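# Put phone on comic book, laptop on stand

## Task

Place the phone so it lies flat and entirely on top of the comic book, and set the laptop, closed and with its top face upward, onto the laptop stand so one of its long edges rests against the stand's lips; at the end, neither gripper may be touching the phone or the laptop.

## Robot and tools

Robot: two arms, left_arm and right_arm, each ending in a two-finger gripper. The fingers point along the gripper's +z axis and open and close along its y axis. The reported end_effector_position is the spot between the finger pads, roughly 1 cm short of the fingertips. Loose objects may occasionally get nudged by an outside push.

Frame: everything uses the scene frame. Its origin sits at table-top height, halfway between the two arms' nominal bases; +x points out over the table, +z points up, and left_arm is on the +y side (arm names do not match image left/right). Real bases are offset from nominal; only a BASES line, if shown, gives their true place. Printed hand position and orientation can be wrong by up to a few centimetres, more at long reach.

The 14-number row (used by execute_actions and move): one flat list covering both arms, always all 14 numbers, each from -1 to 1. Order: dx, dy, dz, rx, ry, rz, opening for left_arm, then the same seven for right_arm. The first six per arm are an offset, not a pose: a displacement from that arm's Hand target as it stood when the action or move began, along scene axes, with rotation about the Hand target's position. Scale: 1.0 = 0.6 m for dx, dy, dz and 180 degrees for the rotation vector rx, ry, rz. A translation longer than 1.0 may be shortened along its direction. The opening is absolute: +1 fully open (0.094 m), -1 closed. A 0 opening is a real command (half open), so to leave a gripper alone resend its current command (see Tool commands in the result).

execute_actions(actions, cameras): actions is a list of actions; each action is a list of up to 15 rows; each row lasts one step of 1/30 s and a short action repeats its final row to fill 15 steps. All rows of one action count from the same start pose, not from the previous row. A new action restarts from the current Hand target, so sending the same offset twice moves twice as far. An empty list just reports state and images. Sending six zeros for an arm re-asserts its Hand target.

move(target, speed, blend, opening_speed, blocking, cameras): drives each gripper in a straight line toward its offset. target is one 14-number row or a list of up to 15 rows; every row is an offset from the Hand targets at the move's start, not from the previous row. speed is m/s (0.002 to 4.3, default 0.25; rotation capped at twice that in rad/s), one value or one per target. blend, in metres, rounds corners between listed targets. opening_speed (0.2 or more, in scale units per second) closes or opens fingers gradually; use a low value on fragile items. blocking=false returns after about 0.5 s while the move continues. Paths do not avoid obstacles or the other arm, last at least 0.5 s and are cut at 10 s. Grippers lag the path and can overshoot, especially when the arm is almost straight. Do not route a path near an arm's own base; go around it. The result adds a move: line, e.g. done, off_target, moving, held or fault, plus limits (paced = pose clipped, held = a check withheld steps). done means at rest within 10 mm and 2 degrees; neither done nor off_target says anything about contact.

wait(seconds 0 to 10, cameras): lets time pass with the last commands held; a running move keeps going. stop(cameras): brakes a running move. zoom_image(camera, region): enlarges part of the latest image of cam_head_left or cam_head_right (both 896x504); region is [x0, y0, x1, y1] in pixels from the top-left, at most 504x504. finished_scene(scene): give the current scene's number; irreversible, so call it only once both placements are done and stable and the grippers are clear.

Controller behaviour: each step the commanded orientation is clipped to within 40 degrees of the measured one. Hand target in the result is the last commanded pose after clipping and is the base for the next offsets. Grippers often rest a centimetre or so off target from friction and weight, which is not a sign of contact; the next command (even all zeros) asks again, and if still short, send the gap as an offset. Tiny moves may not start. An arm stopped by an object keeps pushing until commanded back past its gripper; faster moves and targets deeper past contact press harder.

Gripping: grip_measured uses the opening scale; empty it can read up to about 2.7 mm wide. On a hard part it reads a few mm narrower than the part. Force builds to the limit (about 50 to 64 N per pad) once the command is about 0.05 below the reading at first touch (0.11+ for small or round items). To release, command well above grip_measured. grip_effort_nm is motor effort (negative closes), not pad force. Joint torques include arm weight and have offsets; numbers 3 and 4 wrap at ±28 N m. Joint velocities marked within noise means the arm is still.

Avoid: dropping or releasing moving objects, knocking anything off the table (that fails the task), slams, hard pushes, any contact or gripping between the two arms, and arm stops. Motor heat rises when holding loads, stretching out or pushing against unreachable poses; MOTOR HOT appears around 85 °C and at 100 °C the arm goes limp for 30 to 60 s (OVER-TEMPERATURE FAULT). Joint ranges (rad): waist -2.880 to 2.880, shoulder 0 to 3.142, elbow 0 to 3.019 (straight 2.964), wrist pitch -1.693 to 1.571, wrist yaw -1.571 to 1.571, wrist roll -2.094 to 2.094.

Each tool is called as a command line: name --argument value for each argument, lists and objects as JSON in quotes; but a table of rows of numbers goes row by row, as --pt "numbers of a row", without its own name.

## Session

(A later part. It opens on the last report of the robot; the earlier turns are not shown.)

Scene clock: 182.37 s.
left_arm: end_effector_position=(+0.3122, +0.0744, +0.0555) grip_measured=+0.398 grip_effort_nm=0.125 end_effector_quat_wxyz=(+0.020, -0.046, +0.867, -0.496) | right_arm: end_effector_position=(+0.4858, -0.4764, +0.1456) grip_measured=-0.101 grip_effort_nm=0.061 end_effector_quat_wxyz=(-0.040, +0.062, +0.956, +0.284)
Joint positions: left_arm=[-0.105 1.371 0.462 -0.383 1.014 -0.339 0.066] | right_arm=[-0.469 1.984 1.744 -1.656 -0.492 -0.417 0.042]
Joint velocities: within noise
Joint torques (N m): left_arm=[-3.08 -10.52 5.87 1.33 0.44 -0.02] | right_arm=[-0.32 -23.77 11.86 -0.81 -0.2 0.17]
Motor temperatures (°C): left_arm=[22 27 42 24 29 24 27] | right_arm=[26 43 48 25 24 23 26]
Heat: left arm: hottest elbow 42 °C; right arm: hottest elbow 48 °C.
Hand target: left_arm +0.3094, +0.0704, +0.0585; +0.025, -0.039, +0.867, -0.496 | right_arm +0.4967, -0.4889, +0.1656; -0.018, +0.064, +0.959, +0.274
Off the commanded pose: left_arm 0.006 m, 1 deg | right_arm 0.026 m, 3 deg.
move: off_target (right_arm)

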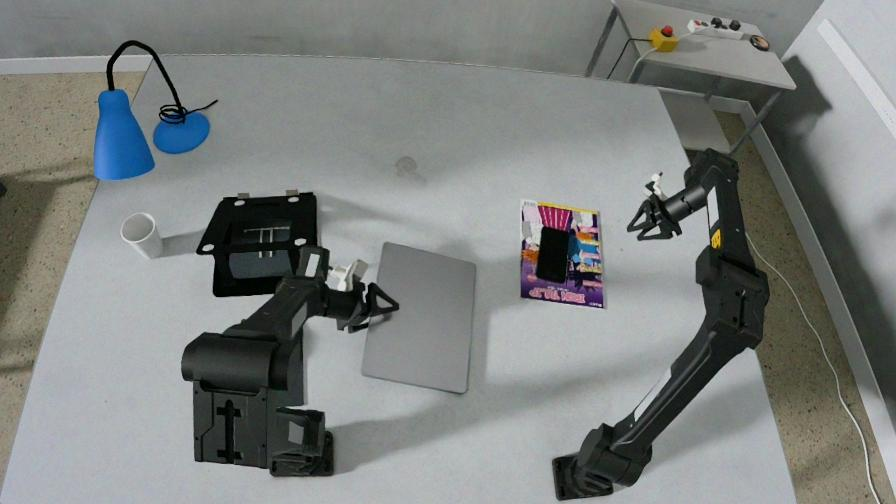

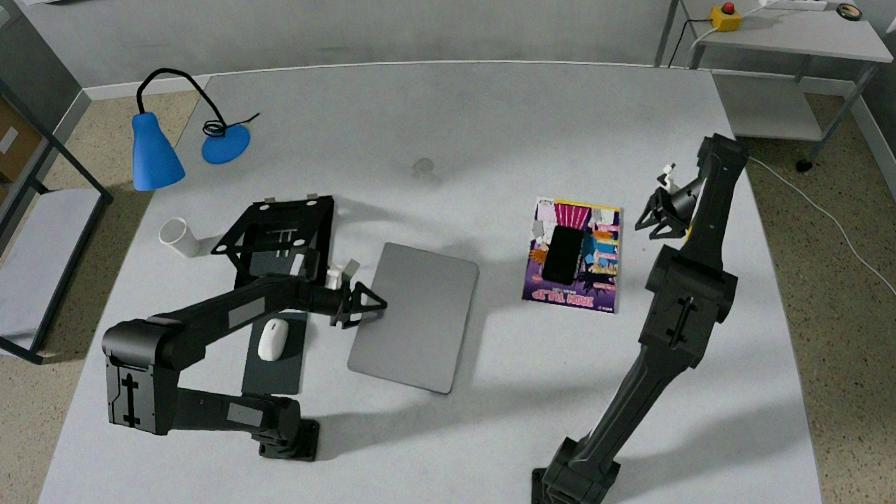

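move --target '[0,0,0,0,0,0,-0.9,0,0,0,0,0,0,-0.1]' --opening_speed 0.5

zoom_image --camera "cam_head_left" --region '[250, 200, 510, 400]'

Scene clock: 187.50 s.
left_arm: end_effector_position=(+0.3053, +0.0744, +0.0523) grip_measured=-0.486 grip_effort_nm=-0.989 end_effector_quat_wxyz=(+0.024, -0.034, +0.867, -0.497) | right_arm: end_effector_position=(+0.4858, -0.4764, +0.1456) grip_measured=-0.101 grip_effort_nm=0.061 end_effector_quat_wxyz=(-0.040, +0.062, +0.956, +0.284)
Joint positions: left_arm=[-0.105 1.369 0.445 -0.376 1.02 -0.307 0.024] | right_arm=[-0.469 1.984 1.744 -1.656 -0.492 -0.417 0.042]
Joint velocities: within noise
Joint torques (N m): left_arm=[-2.37 -9.47 7.42 1.01 0.23 -0.36] | right_arm=[-0.26 -23.77 11.85 -0.79 -0.21 0.17]
Motor temperatures (°C): left_arm=[22 27 42 24 29 24 27] | right_arm=[26 44 48 25 24 23 26]
Heat: left arm: hottest elbow 42 °C; right arm: hottest elbow 48 °C.
Hand target: left_arm +0.3093, +0.0704, +0.0585; +0.025, -0.039, +0.867, -0.497 | right_arm +0.4967, -0.4889, +0.1656; -0.018, +0.064, +0.959, +0.274
Off the commanded pose: left_arm 0.008 m, 1 deg | right_arm 0.026 m, 3 deg.
move: off_target (right_arm)

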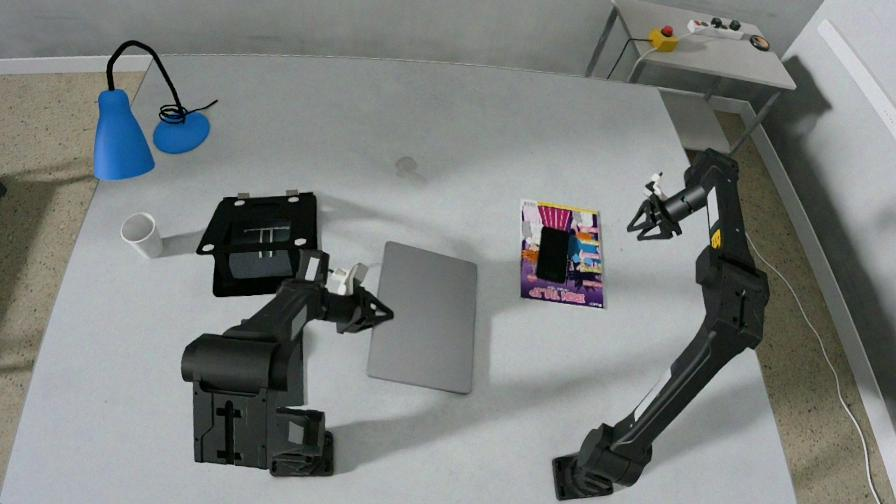

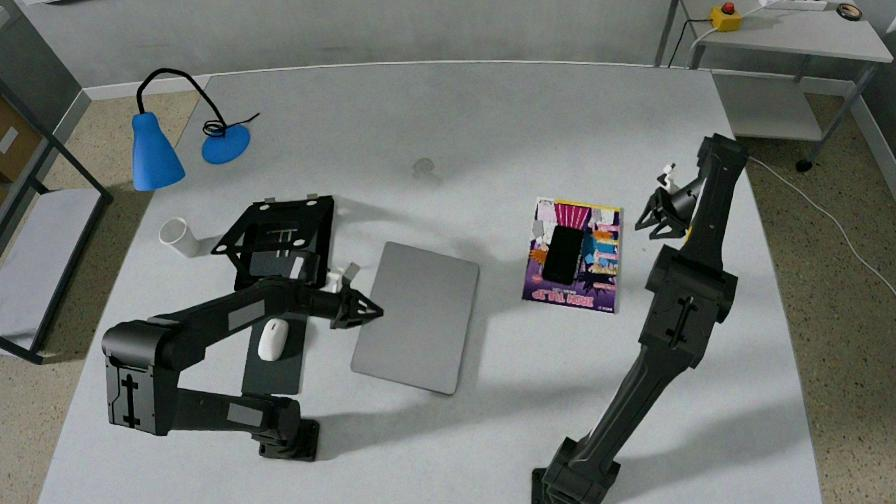

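Scaled by 1.938.

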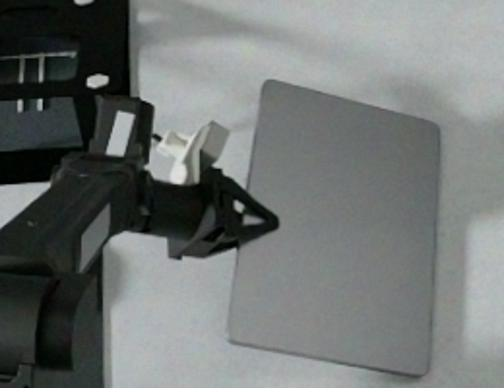

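move --target '[0,0,0.22,0,0,0,-0.9,0,0,0,0,0,0,-0.1]' --speed 0.12

zoom_image --camera "cam_head_left" --region '[250, 200, 510, 400]'

zoom_image --camera "cam_head_right" --region '[250, 200, 510, 400]'

Scene clock: 192.23 s.
left_arm: end_effector_position=(+0.2724, +0.0774, +0.1308) grip_measured=-0.632 grip_effort_nm=-1.009 end_effector_quat_wxyz=(-0.022, -0.058, +0.880, -0.470) | right_arm: end_effector_position=(+0.4858, -0.4764, +0.1456) grip_measured=-0.101 grip_effort_nm=0.061 end_effector_quat_wxyz=(-0.040, +0.062, +0.956, +0.284)
Joint positions: left_arm=[-0.121 1.071 0.532 -0.867 0.971 -0.312 0.017] | right_arm=[-0.469 1.984 1.744 -1.656 -0.492 -0.417 0.042]
Joint velocities: within noise
Joint torques (N m): left_arm=[-1.44 -9.52 19.4 0.01 2.1 -0.2] | right_arm=[-0.32 -23.82 11.85 -0.77 -0.2 0.17]
Motor temperatures (°C): left_arm=[22 27 42 24 29 24 27] | right_arm=[26 44 48 25 24 23 26]
Heat: left arm: hottest elbow 42 °C; right arm: hottest elbow 48 °C.
Hand target: left_arm +0.3093, +0.0704, +0.1905; +0.025, -0.039, +0.867, -0.496 | right_arm +0.4967, -0.4889, +0.1656; -0.018, +0.064, +0.959, +0.274
Off the commanded pose: left_arm 0.071 m, 7 deg | right_arm 0.026 m, 3 deg.
move: off_target (left_arm, right_arm)

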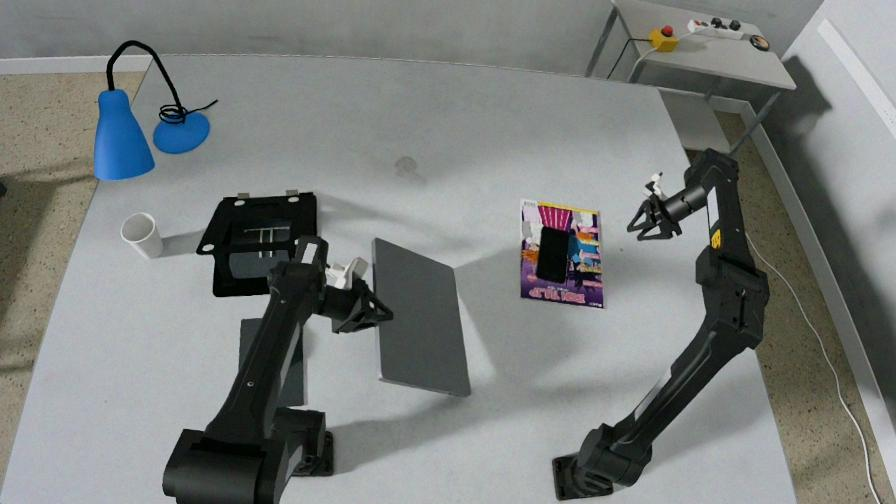

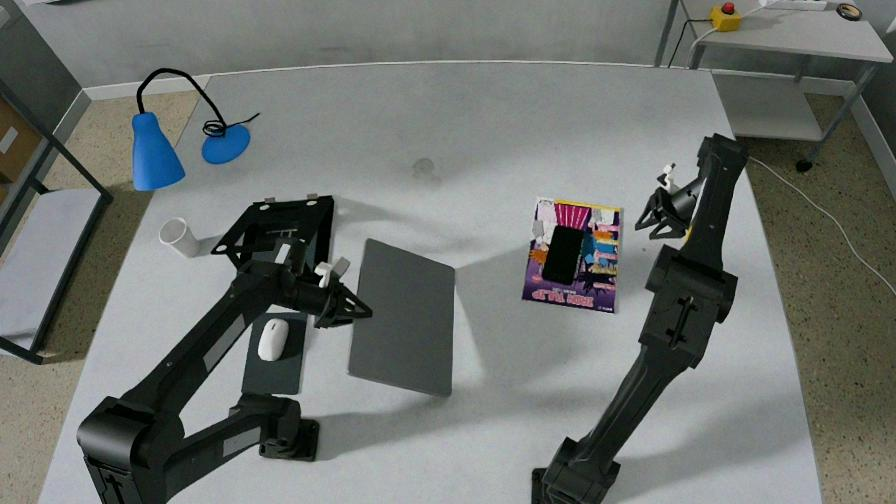

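Scaled by 1.938.

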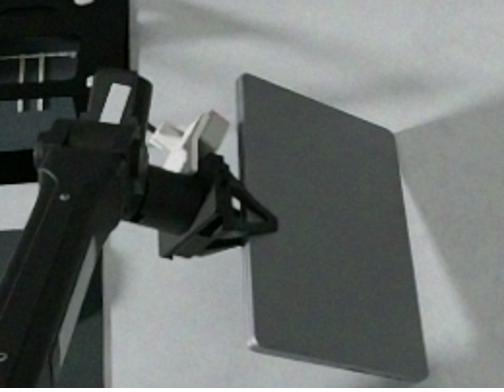

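Scaled by 1.938.

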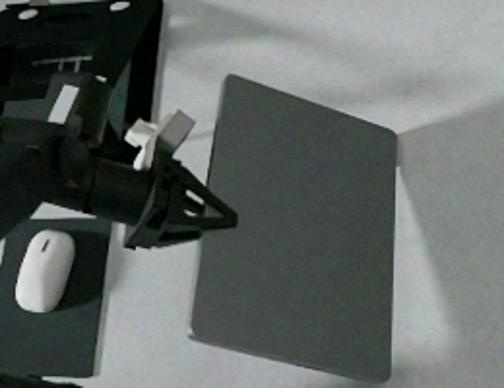

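move --target '[-0.07,0.08,0.27,-0.138,-0.012,0,-0.9,0,0,0,0,0,0,-0.1]' --speed 0.15

zoom_image --camera "cam_head_right" --region '[150, 120, 510, 400]'

Scene clock: 200.50 s.
left_arm: end_effector_position=(+0.2427, +0.1106, +0.2771) grip_measured=-0.633 grip_effort_nm=-1.009 end_effector_quat_wxyz=(-0.019, -0.113, +0.763, -0.636) | right_arm: end_effector_position=(+0.4858, -0.4764, +0.1456) grip_measured=-0.101 grip_effort_nm=0.056 end_effector_quat_wxyz=(-0.040, +0.062, +0.956, +0.284)
Joint positions: left_arm=[0.156 0.931 0.679 -1.656 1.368 0.167 0.017] | right_arm=[-0.469 1.984 1.744 -1.656 -0.492 -0.417 0.042]
Joint velocities: within noise
Joint torques (N m): left_arm=[-0.91 -7.71 22.38 -0.98 3.42 0.32] | right_arm=[-0.32 -23.82 11.86 -0.77 -0.2 0.17]
Motor temperatures (°C): left_arm=[22 27 45 24 34 24 27] | right_arm=[26 44 49 25 24 23 26]
Heat: left arm: hottest elbow 45 °C; right arm: hottest elbow 49 °C.
Hand target: left_arm +0.2674, +0.1184, +0.3525; +0.032, -0.034, +0.739, -0.672 | right_arm +0.4967, -0.4889, +0.1656; -0.018, +0.064, +0.959, +0.274
Off the commanded pose: left_arm 0.080 m, 12 deg | right_arm 0.026 m, 3 deg.
joint sent to its limit (left arm) — joint 4 (wrist pitch), lower limit. The joint targets are off in position and orientation.
move: off_target (left_arm, right_arm)

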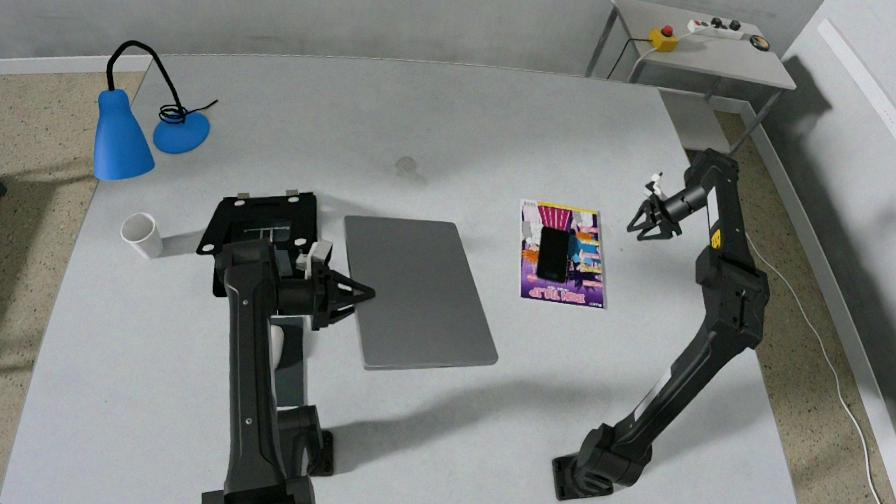

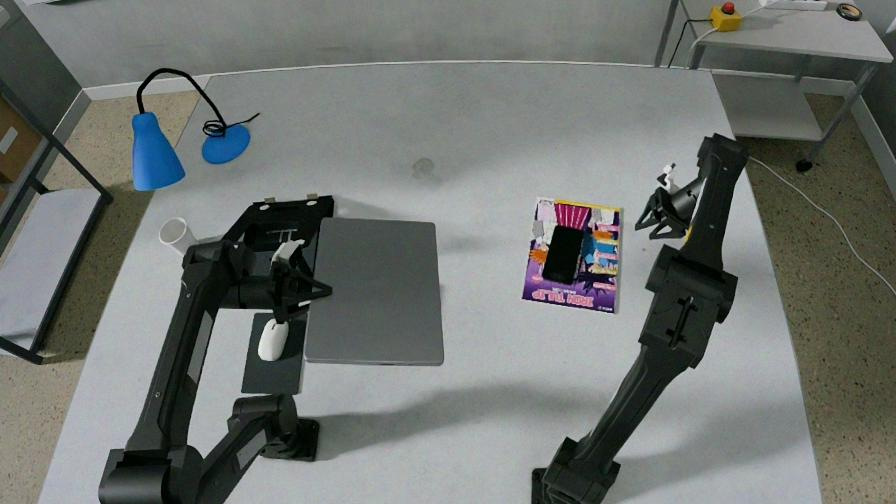

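Scaled by 1.400.

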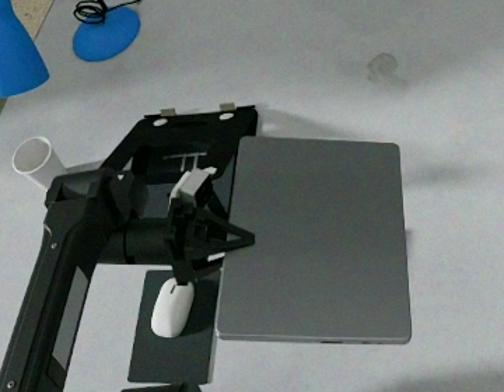

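move --pt "0 0.25 0 0 0 0.24 -0.9 0 0 0 0 0 0 -0.1" --pt "0.12 0.536 0.02 0 0 0.483 -0.9 0 0 0 0 0 0 -0.1" --speed 0.2 --blend '[0.08,0]'

zoom_image --camera "cam_head_right" --region '[100, 100, 460, 400]'

zoom_image --camera "cam_head_left" --region '[100, 100, 460, 400]'

Scene clock: 213.10 s.
left_arm: end_effector_position=(+0.3317, +0.4441, +0.2771) grip_measured=-0.633 grip_effort_nm=-1.009 end_effector_quat_wxyz=(-0.391, +0.628, -0.488, +0.464) | right_arm: end_effector_position=(+0.4858, -0.4764, +0.1456) grip_measured=-0.101 grip_effort_nm=0.061 end_effector_quat_wxyz=(-0.040, +0.062, +0.956, +0.284)
Joint positions: left_arm=[0.936 0.774 0.535 -0.187 0.878 -1.444 0.017] | right_arm=[-0.469 1.984 1.744 -1.656 -0.492 -0.417 0.042]
Joint velocities: within noise
Joint torques (N m): left_arm=[-2.9 -11.05 17.46 5.72 1.21 0.11] | right_arm=[-0.38 -23.77 11.88 -0.79 -0.2 0.18]
Motor temperatures (°C): left_arm=[22 27 50 24 42 24 28] | right_arm=[26 45 49 25 24 23 26]
Heat: left arm: hottest elbow 50 °C; right arm: hottest elbow 49 °C.
Hand target: left_arm +0.3393, +0.4400, +0.3645; -0.486, +0.533, -0.513, +0.466 | right_arm +0.4967, -0.4889, +0.1656; -0.018, +0.064, +0.959, +0.274
Off the commanded pose: left_arm 0.088 m, 16 deg | right_arm 0.026 m, 3 deg.
move: off_target (left_arm, right_arm)

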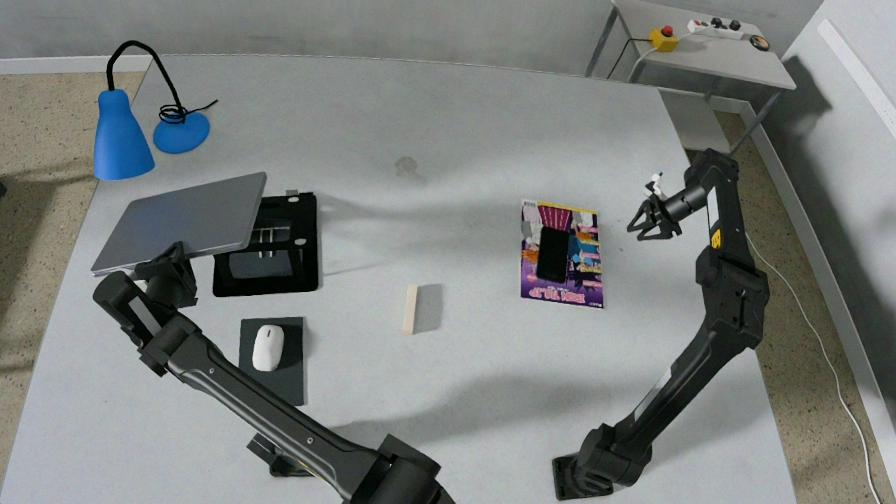

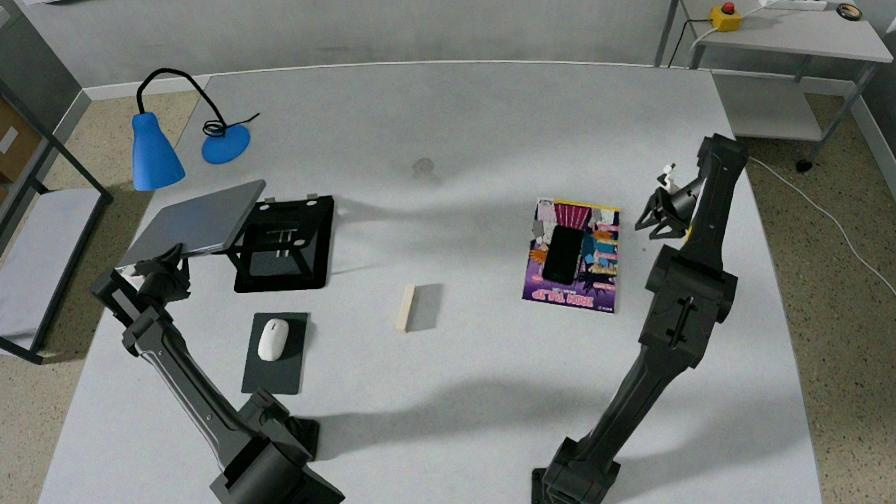

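Scaled by 1.400.

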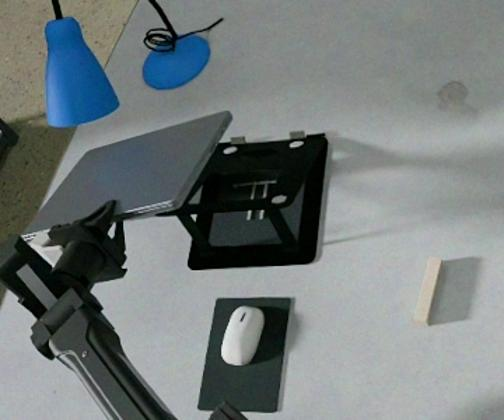

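Scaled by 1.400.

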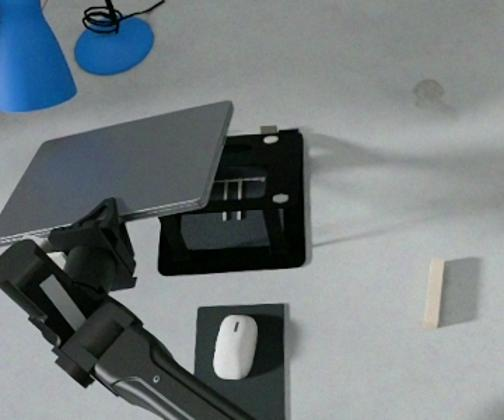

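move --target '[0.05,-0.08,0.03,0.075,0,0,-0.9,0,0,0,0,0,0,-0.1]' --speed 0.15

zoom_image --camera "cam_head_right" --region '[100, 100, 460, 400]'

zoom_image --camera "cam_head_left" --region '[100, 100, 460, 400]'

Scene clock: 225.63 s.
left_arm: end_effector_position=(+0.3621, +0.3960, +0.2798) grip_measured=-0.633 grip_effort_nm=-1.009 end_effector_quat_wxyz=(-0.445, +0.571, -0.567, +0.393) | right_arm: end_effector_position=(+0.4858, -0.4764, +0.1456) grip_measured=-0.101 grip_effort_nm=0.056 end_effector_quat_wxyz=(-0.040, +0.062, +0.956, +0.284)
Joint positions: left_arm=[0.679 0.697 0.516 -0.187 0.609 -1.297 0.017] | right_arm=[-0.469 1.984 1.744 -1.656 -0.492 -0.417 0.042]
Joint velocities: within noise
Joint torques (N m): left_arm=[-2.14 -10.23 19.89 5.16 0.77 0.31] | right_arm=[-0.38 -23.82 11.84 -0.79 -0.2 0.17]
Motor temperatures (°C): left_arm=[22 27 50 24 37 24 28] | right_arm=[26 45 50 25 24 23 25]
Heat: left arm: hottest elbow 50 °C; right arm: hottest elbow 50 °C.
Hand target: left_arm +0.3693, +0.3921, +0.3825; -0.545, +0.472, -0.564, +0.402 | right_arm +0.4967, -0.4889, +0.1656; -0.018, +0.064, +0.959, +0.274
Off the commanded pose: left_arm 0.103 m, 16 deg | right_arm 0.026 m, 3 deg.
move: off_target (left_arm, right_arm)

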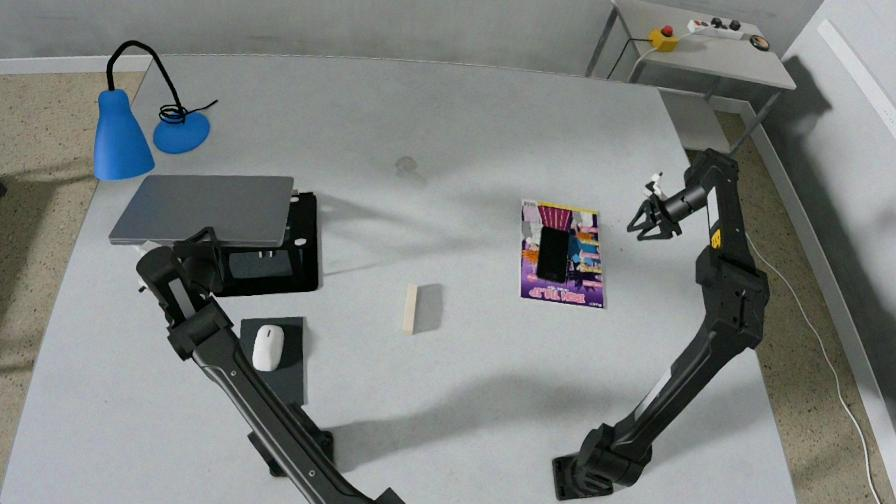

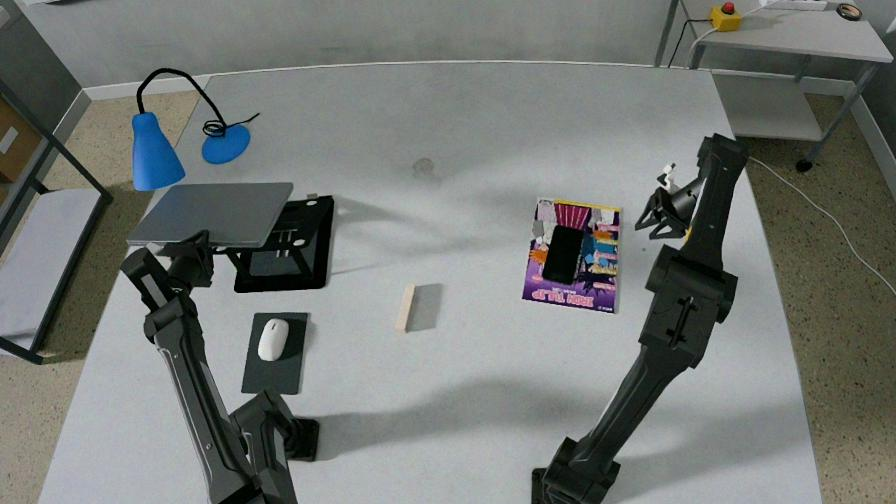

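Scaled by 1.400.

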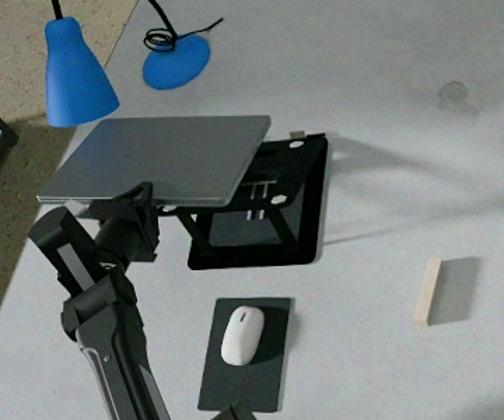

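Scaled by 1.400.

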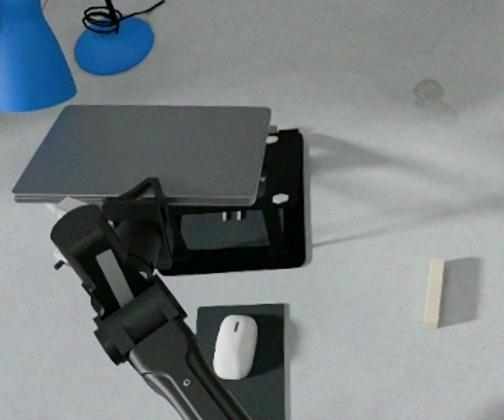

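move --target '[0.11,-0.05,-0.11,-0.012,0,0.02,-0.9,0,0,0,0,0,0,-0.1]' --speed 0.12

zoom_image --camera "cam_head_right" --region '[100, 100, 460, 400]'

zoom_image --camera "cam_head_left" --region '[100, 100, 460, 400]'

Scene clock: 237.57 s.
left_arm: end_effector_position=(+0.4075, +0.3582, +0.2102) grip_measured=-0.633 grip_effort_nm=-1.009 end_effector_quat_wxyz=(-0.443, +0.588, -0.579, +0.351) | right_arm: end_effector_position=(+0.4858, -0.4764, +0.1456) grip_measured=-0.101 grip_effort_nm=0.056 end_effector_quat_wxyz=(-0.040, +0.062, +0.956, +0.284)
Joint positions: left_arm=[0.388 0.847 0.417 0.046 0.273 -1.354 0.017] | right_arm=[-0.469 1.984 1.744 -1.656 -0.492 -0.417 0.042]
Joint velocities: within noise
Joint torques (N m): left_arm=[-3.08 -10.23 18.11 6.89 0.2 0.15] | right_arm=[-0.38 -23.82 11.85 -0.77 -0.21 0.18]
Motor temperatures (°C): left_arm=[22 27 53 25 34 24 28] | right_arm=[26 45 50 25 24 23 25]
Heat: left arm: hottest elbow 53 °C; right arm: hottest elbow 50 °C.
Hand target: left_arm +0.4353, +0.3621, +0.3165; -0.548, +0.500, -0.542, +0.395 | right_arm +0.4967, -0.4889, +0.1656; -0.018, +0.064, +0.959, +0.274
Off the commanded pose: left_arm 0.110 m, 17 deg | right_arm 0.026 m, 3 deg.
move: off_target (left_arm, right_arm)

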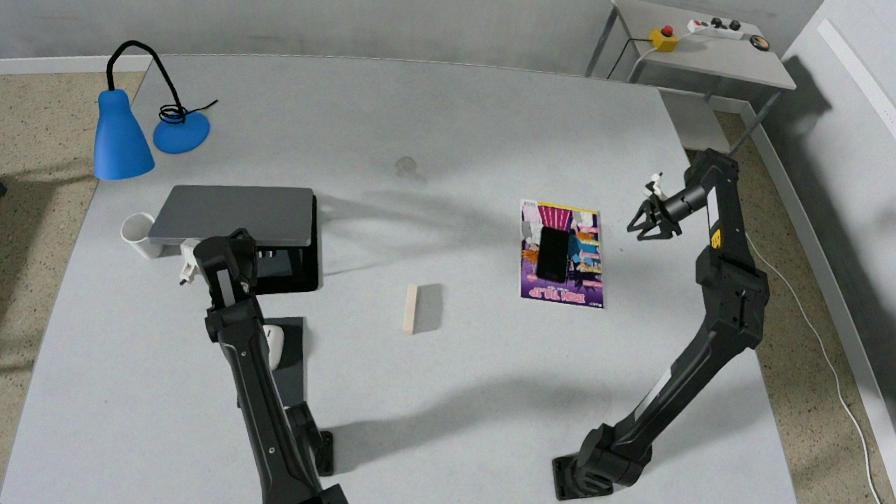

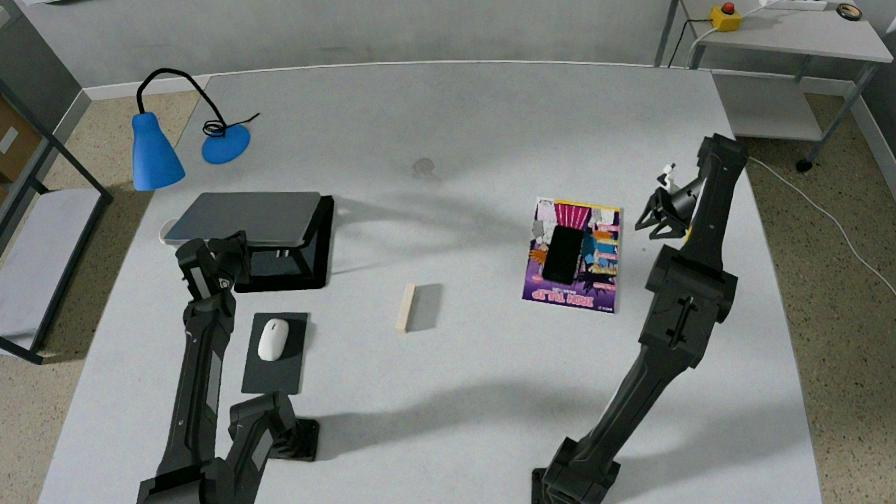

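Scaled by 1.400.

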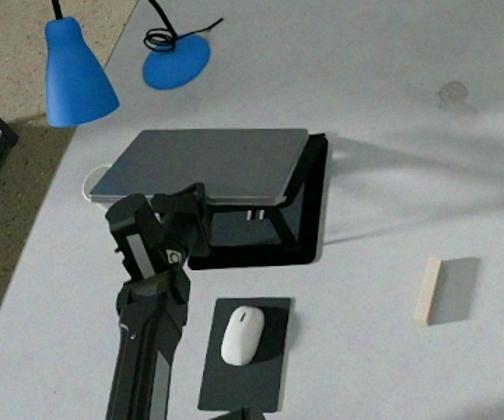

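Scaled by 1.400.

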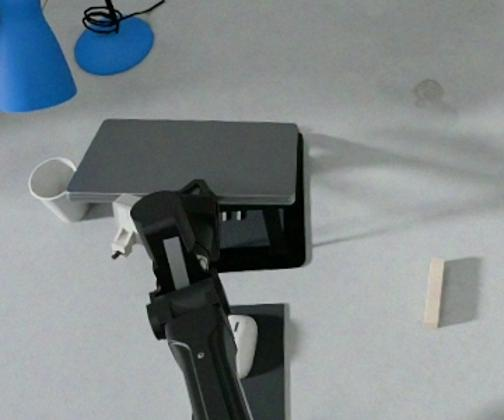

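move --target '[0.05,-0.015,-0.085,-0.03,-0.045,0.01,-0.9,0,0,0,0,0,0,-0.1]' --speed 0.08

zoom_image --camera "cam_head_right" --region '[100, 100, 460, 400]'

zoom_image --camera "cam_head_left" --region '[100, 100, 460, 400]'

Scene clock: 245.43 s.
left_arm: end_effector_position=(+0.4386, +0.3516, +0.1681) grip_measured=-0.633 grip_effort_nm=-1.009 end_effector_quat_wxyz=(-0.479, +0.590, -0.517, +0.395) | right_arm: end_effector_position=(+0.4858, -0.4764, +0.1456) grip_measured=-0.101 grip_effort_nm=0.061 end_effector_quat_wxyz=(-0.040, +0.062, +0.956, +0.284)
Joint positions: left_arm=[0.298 1.128 0.318 0.575 0.161 -1.502 0.017] | right_arm=[-0.469 1.984 1.744 -1.656 -0.492 -0.417 0.042]
Joint velocities: within noise
Joint torques (N m): left_arm=[-2.49 -11.16 14.83 7.01 -0.08 0.18] | right_arm=[-0.32 -23.82 11.86 -0.8 -0.2 0.17]
Motor temperatures (°C): left_arm=[22 27 52 25 33 24 28] | right_arm=[26 45 50 25 24 23 25]
Heat: left arm: hottest elbow 52 °C; right arm: hottest elbow 50 °C.
Hand target: left_arm +0.4652, +0.3530, +0.2655; -0.567, +0.505, -0.474, +0.446 | right_arm +0.4967, -0.4889, +0.1656; -0.018, +0.064, +0.959, +0.274
Off the commanded pose: left_arm 0.101 m, 16 deg | right_arm 0.026 m, 3 deg.
move: off_target (left_arm, right_arm)

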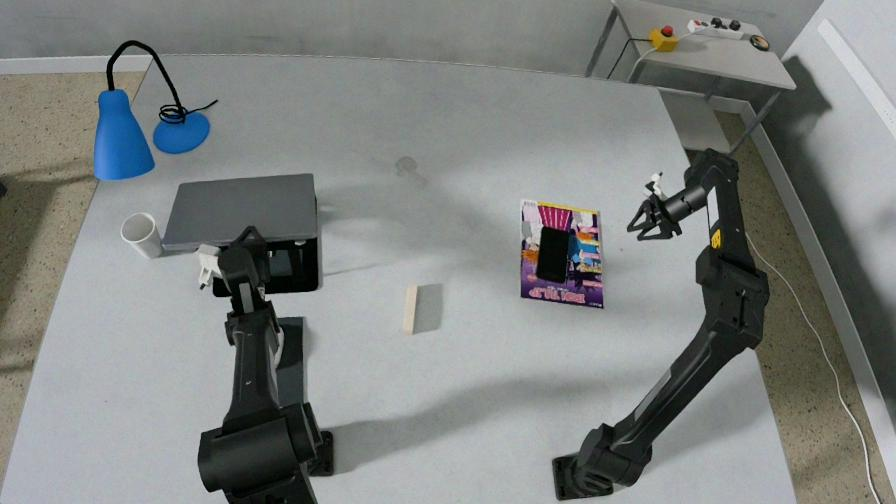

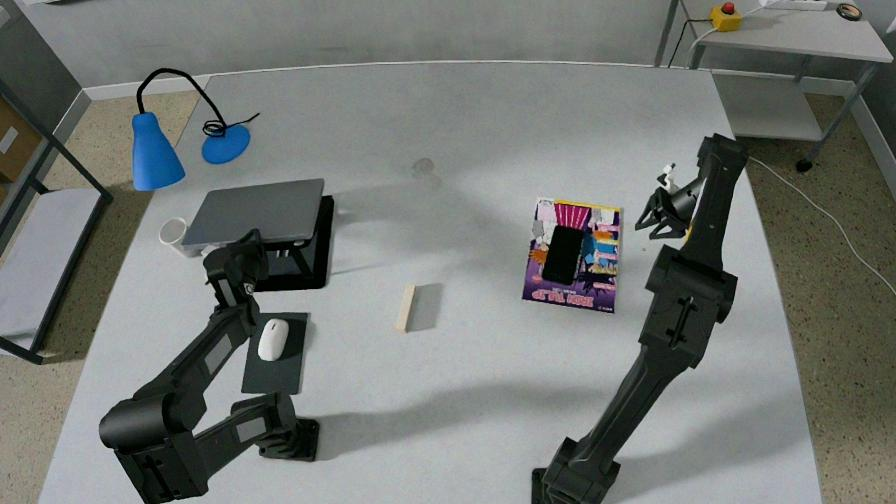

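Scaled by 1.400.

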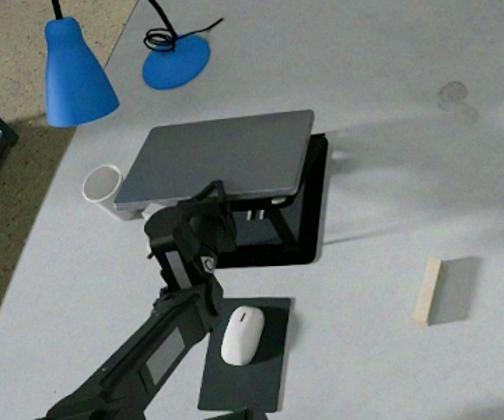

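Scaled by 1.400.

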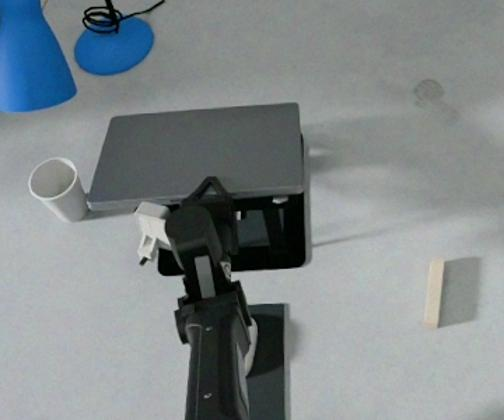

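move --target '[-0.085,-0.02,-0.01,0,0.015,0,-0.9,0,0,0,0,0,0,-0.1]' --speed 0.08

zoom_image --camera "cam_head_right" --region '[150, 130, 390, 330]'

zoom_image --camera "cam_head_left" --region '[130, 130, 370, 330]'

Scene clock: 254.10 s.
left_arm: end_effector_position=(+0.4006, +0.3377, +0.1690) grip_measured=-0.633 grip_effort_nm=-1.009 end_effector_quat_wxyz=(-0.475, +0.591, -0.520, +0.395) | right_arm: end_effector_position=(+0.4858, -0.4764, +0.1456) grip_measured=-0.101 grip_effort_nm=0.061 end_effector_quat_wxyz=(-0.040, +0.062, +0.956, +0.284)
Joint positions: left_arm=[0.298 0.945 0.234 0.467 0.166 -1.502 0.017] | right_arm=[-0.469 1.984 1.744 -1.656 -0.492 -0.417 0.042]
Joint velocities: within noise
Joint torques (N m): left_arm=[-1.14 -11.28 14.78 4.98 0.23 0.4] | right_arm=[-0.32 -23.77 11.85 -0.77 -0.2 0.17]
Motor temperatures (°C): left_arm=[22 27 51 25 32 24 28] | right_arm=[26 46 51 25 24 23 25]
Heat: left arm: hottest elbow 51 °C; right arm: hottest elbow 51 °C.
Hand target: left_arm +0.4142, +0.3410, +0.2593; -0.556, +0.515, -0.488, +0.434 | right_arm +0.4967, -0.4889, +0.1656; -0.018, +0.064, +0.959, +0.274
Off the commanded pose: left_arm 0.092 m, 14 deg | right_arm 0.026 m, 3 deg.
move: off_target (left_arm, right_arm)

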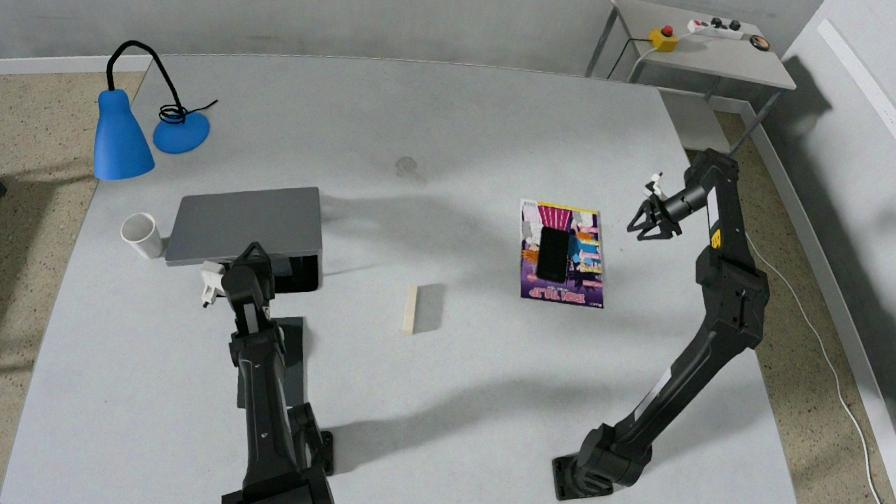

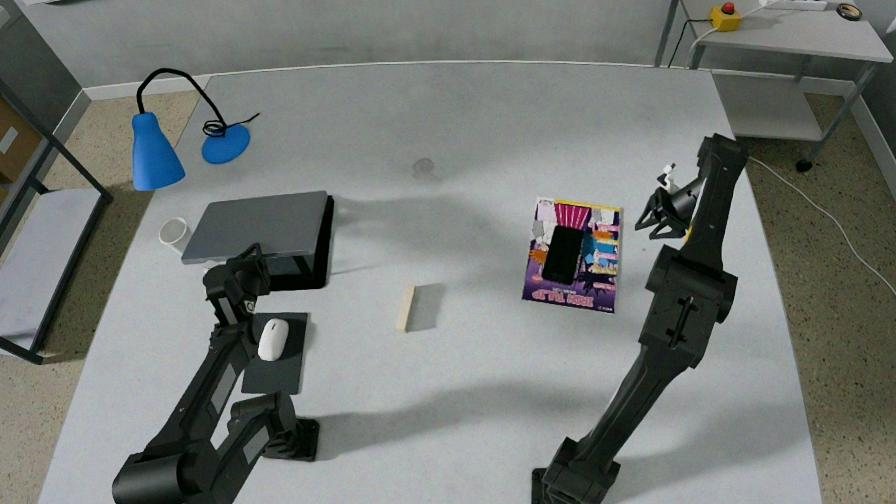

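Scaled by 2.100.

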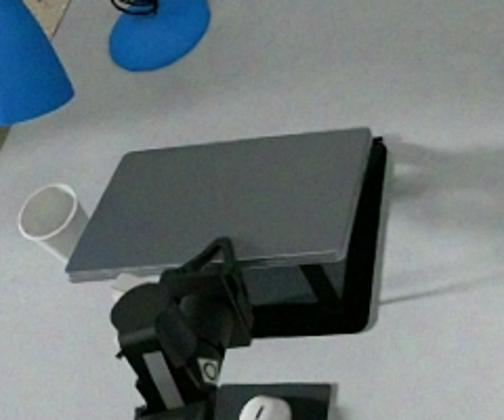

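Scaled by 2.100.

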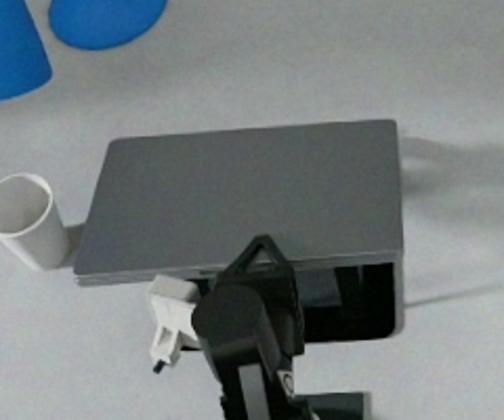

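move --target '[0,-0.008,-0.045,0,0,0,-0.9,0,0,0,0,0,0,-0.1]' --speed 0.06

zoom_image --camera "cam_head_right" --region '[150, 130, 390, 330]'

zoom_image --camera "cam_head_left" --region '[130, 130, 370, 330]'

Scene clock: 261.10 s.
left_arm: end_effector_position=(+0.3967, +0.3372, +0.1650) grip_measured=-0.633 grip_effort_nm=-1.009 end_effector_quat_wxyz=(-0.484, +0.588, -0.508, +0.402) | right_arm: end_effector_position=(+0.4858, -0.4764, +0.1456) grip_measured=-0.101 grip_effort_nm=0.061 end_effector_quat_wxyz=(-0.040, +0.062, +0.956, +0.284)
Joint positions: left_arm=[0.296 0.968 0.203 0.553 0.155 -1.517 0.017] | right_arm=[-0.469 1.984 1.744 -1.656 -0.492 -0.417 0.042]
Joint velocities: within noise
Joint torques (N m): left_arm=[-2.43 -8.35 13.09 6.12 -0.11 0.43] | right_arm=[-0.38 -23.77 11.88 -0.79 -0.21 0.17]
Motor temperatures (°C): left_arm=[22 27 50 25 32 24 29] | right_arm=[26 46 51 25 24 23 25]
Heat: left arm: hottest elbow 50 °C; right arm: hottest elbow 51 °C.
Hand target: left_arm +0.4143, +0.3362, +0.2326; -0.556, +0.515, -0.487, +0.434 | right_arm +0.4967, -0.4889, +0.1656; -0.018, +0.064, +0.959, +0.274
Off the commanded pose: left_arm 0.070 m, 12 deg | right_arm 0.026 m, 3 deg.
move: off_target (left_arm, right_arm)

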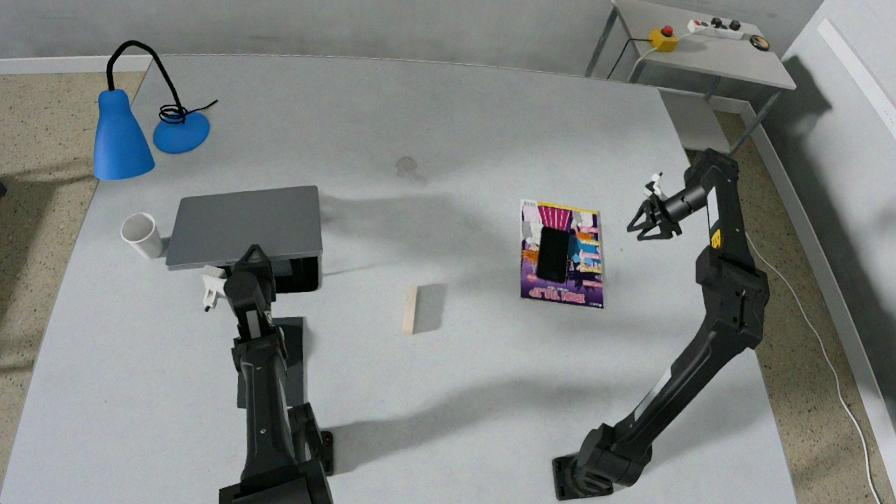

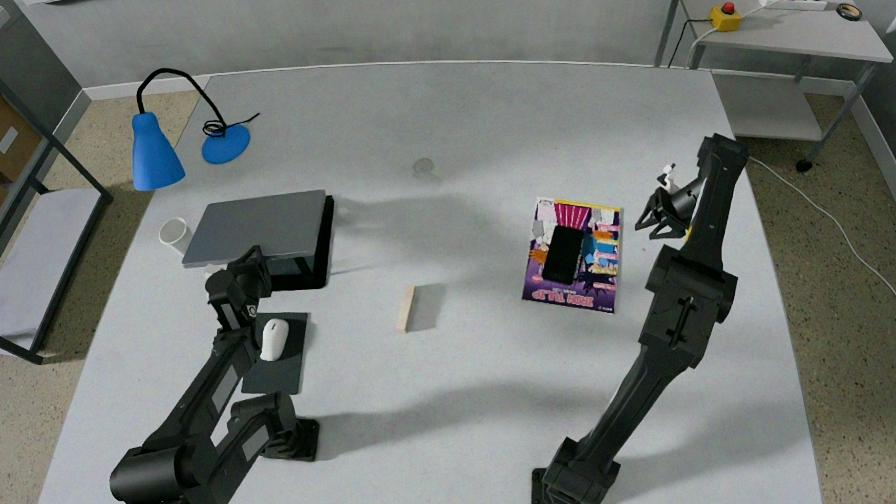

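Scaled by 2.100.

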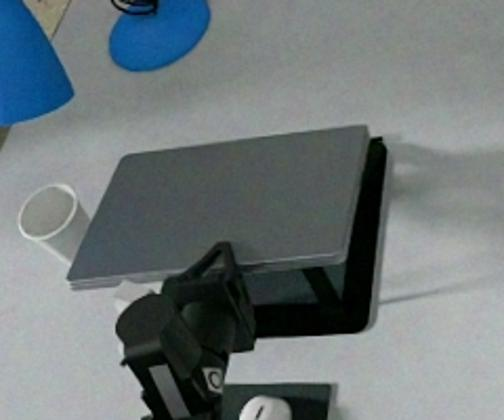

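Scaled by 2.100.

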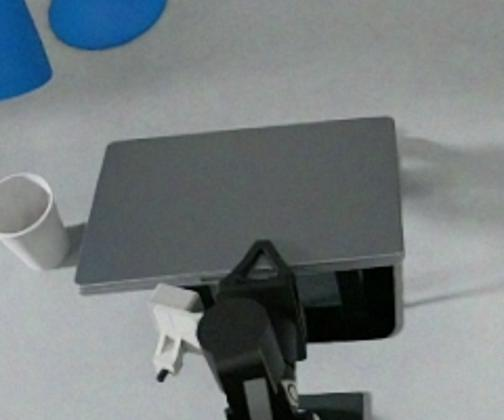

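move --target '[0,0,0.0,0,0.055,0,-0.9,0,0,0,0,0,0,-0.1]' --speed 0.06

zoom_image --camera "cam_head_right" --region '[150, 130, 390, 330]'

zoom_image --camera "cam_head_left" --region '[130, 130, 370, 330]'

Scene clock: 265.93 s.
left_arm: end_effector_position=(+0.3883, +0.3342, +0.1648) grip_measured=-0.633 grip_effort_nm=-1.009 end_effector_quat_wxyz=(-0.452, +0.611, -0.533, +0.371) | right_arm: end_effector_position=(+0.4858, -0.4764, +0.1456) grip_measured=-0.101 grip_effort_nm=0.061 end_effector_quat_wxyz=(-0.040, +0.062, +0.956, +0.284)
Joint positions: left_arm=[0.29 0.848 0.244 0.28 0.144 -1.493 0.017] | right_arm=[-0.469 1.984 1.744 -1.656 -0.492 -0.417 0.042]
Joint velocities: within noise
Joint torques (N m): left_arm=[-2.73 -6.71 17.74 2.55 0.01 0.77] | right_arm=[-0.38 -23.82 11.85 -0.79 -0.2 0.17]
Motor temperatures (°C): left_arm=[22 27 50 25 31 24 29] | right_arm=[26 46 51 25 24 23 25]
Heat: left arm: hottest elbow 50 °C; right arm: hottest elbow 51 °C.
Hand target: left_arm +0.4143, +0.3361, +0.2323; -0.511, +0.550, -0.534, +0.388 | right_arm +0.4967, -0.4889, +0.1656; -0.018, +0.064, +0.959, +0.274
Off the commanded pose: left_arm 0.073 m, 10 deg | right_arm 0.026 m, 3 deg.
move: off_target (left_arm, right_arm)

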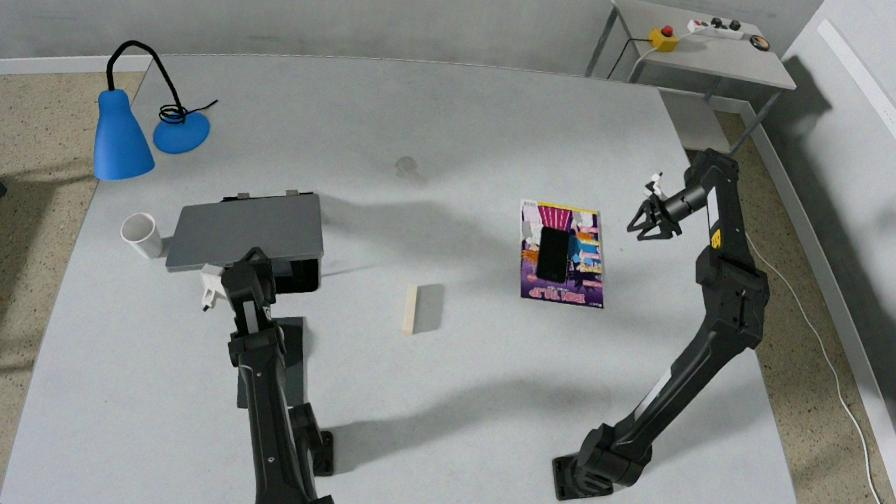

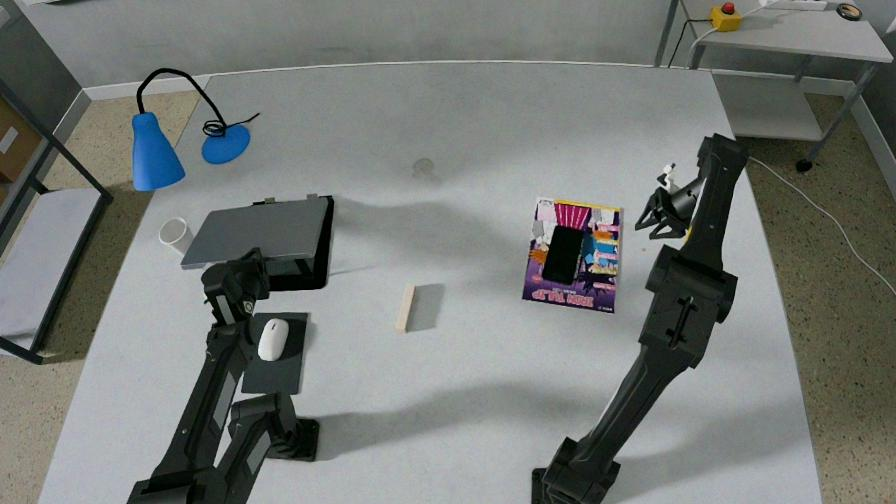

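Scaled by 2.100.

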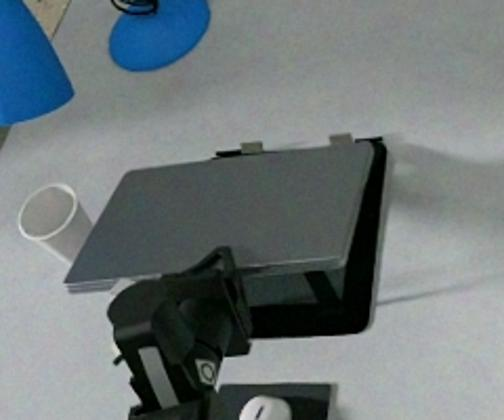

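Scaled by 2.100.

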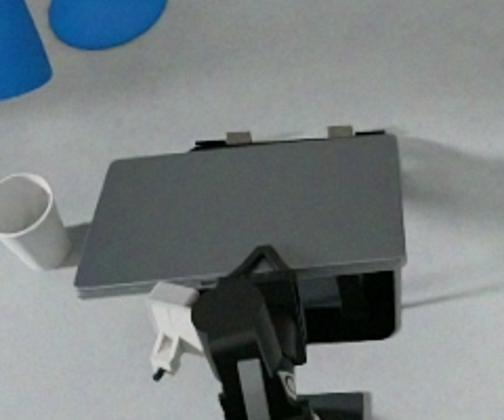

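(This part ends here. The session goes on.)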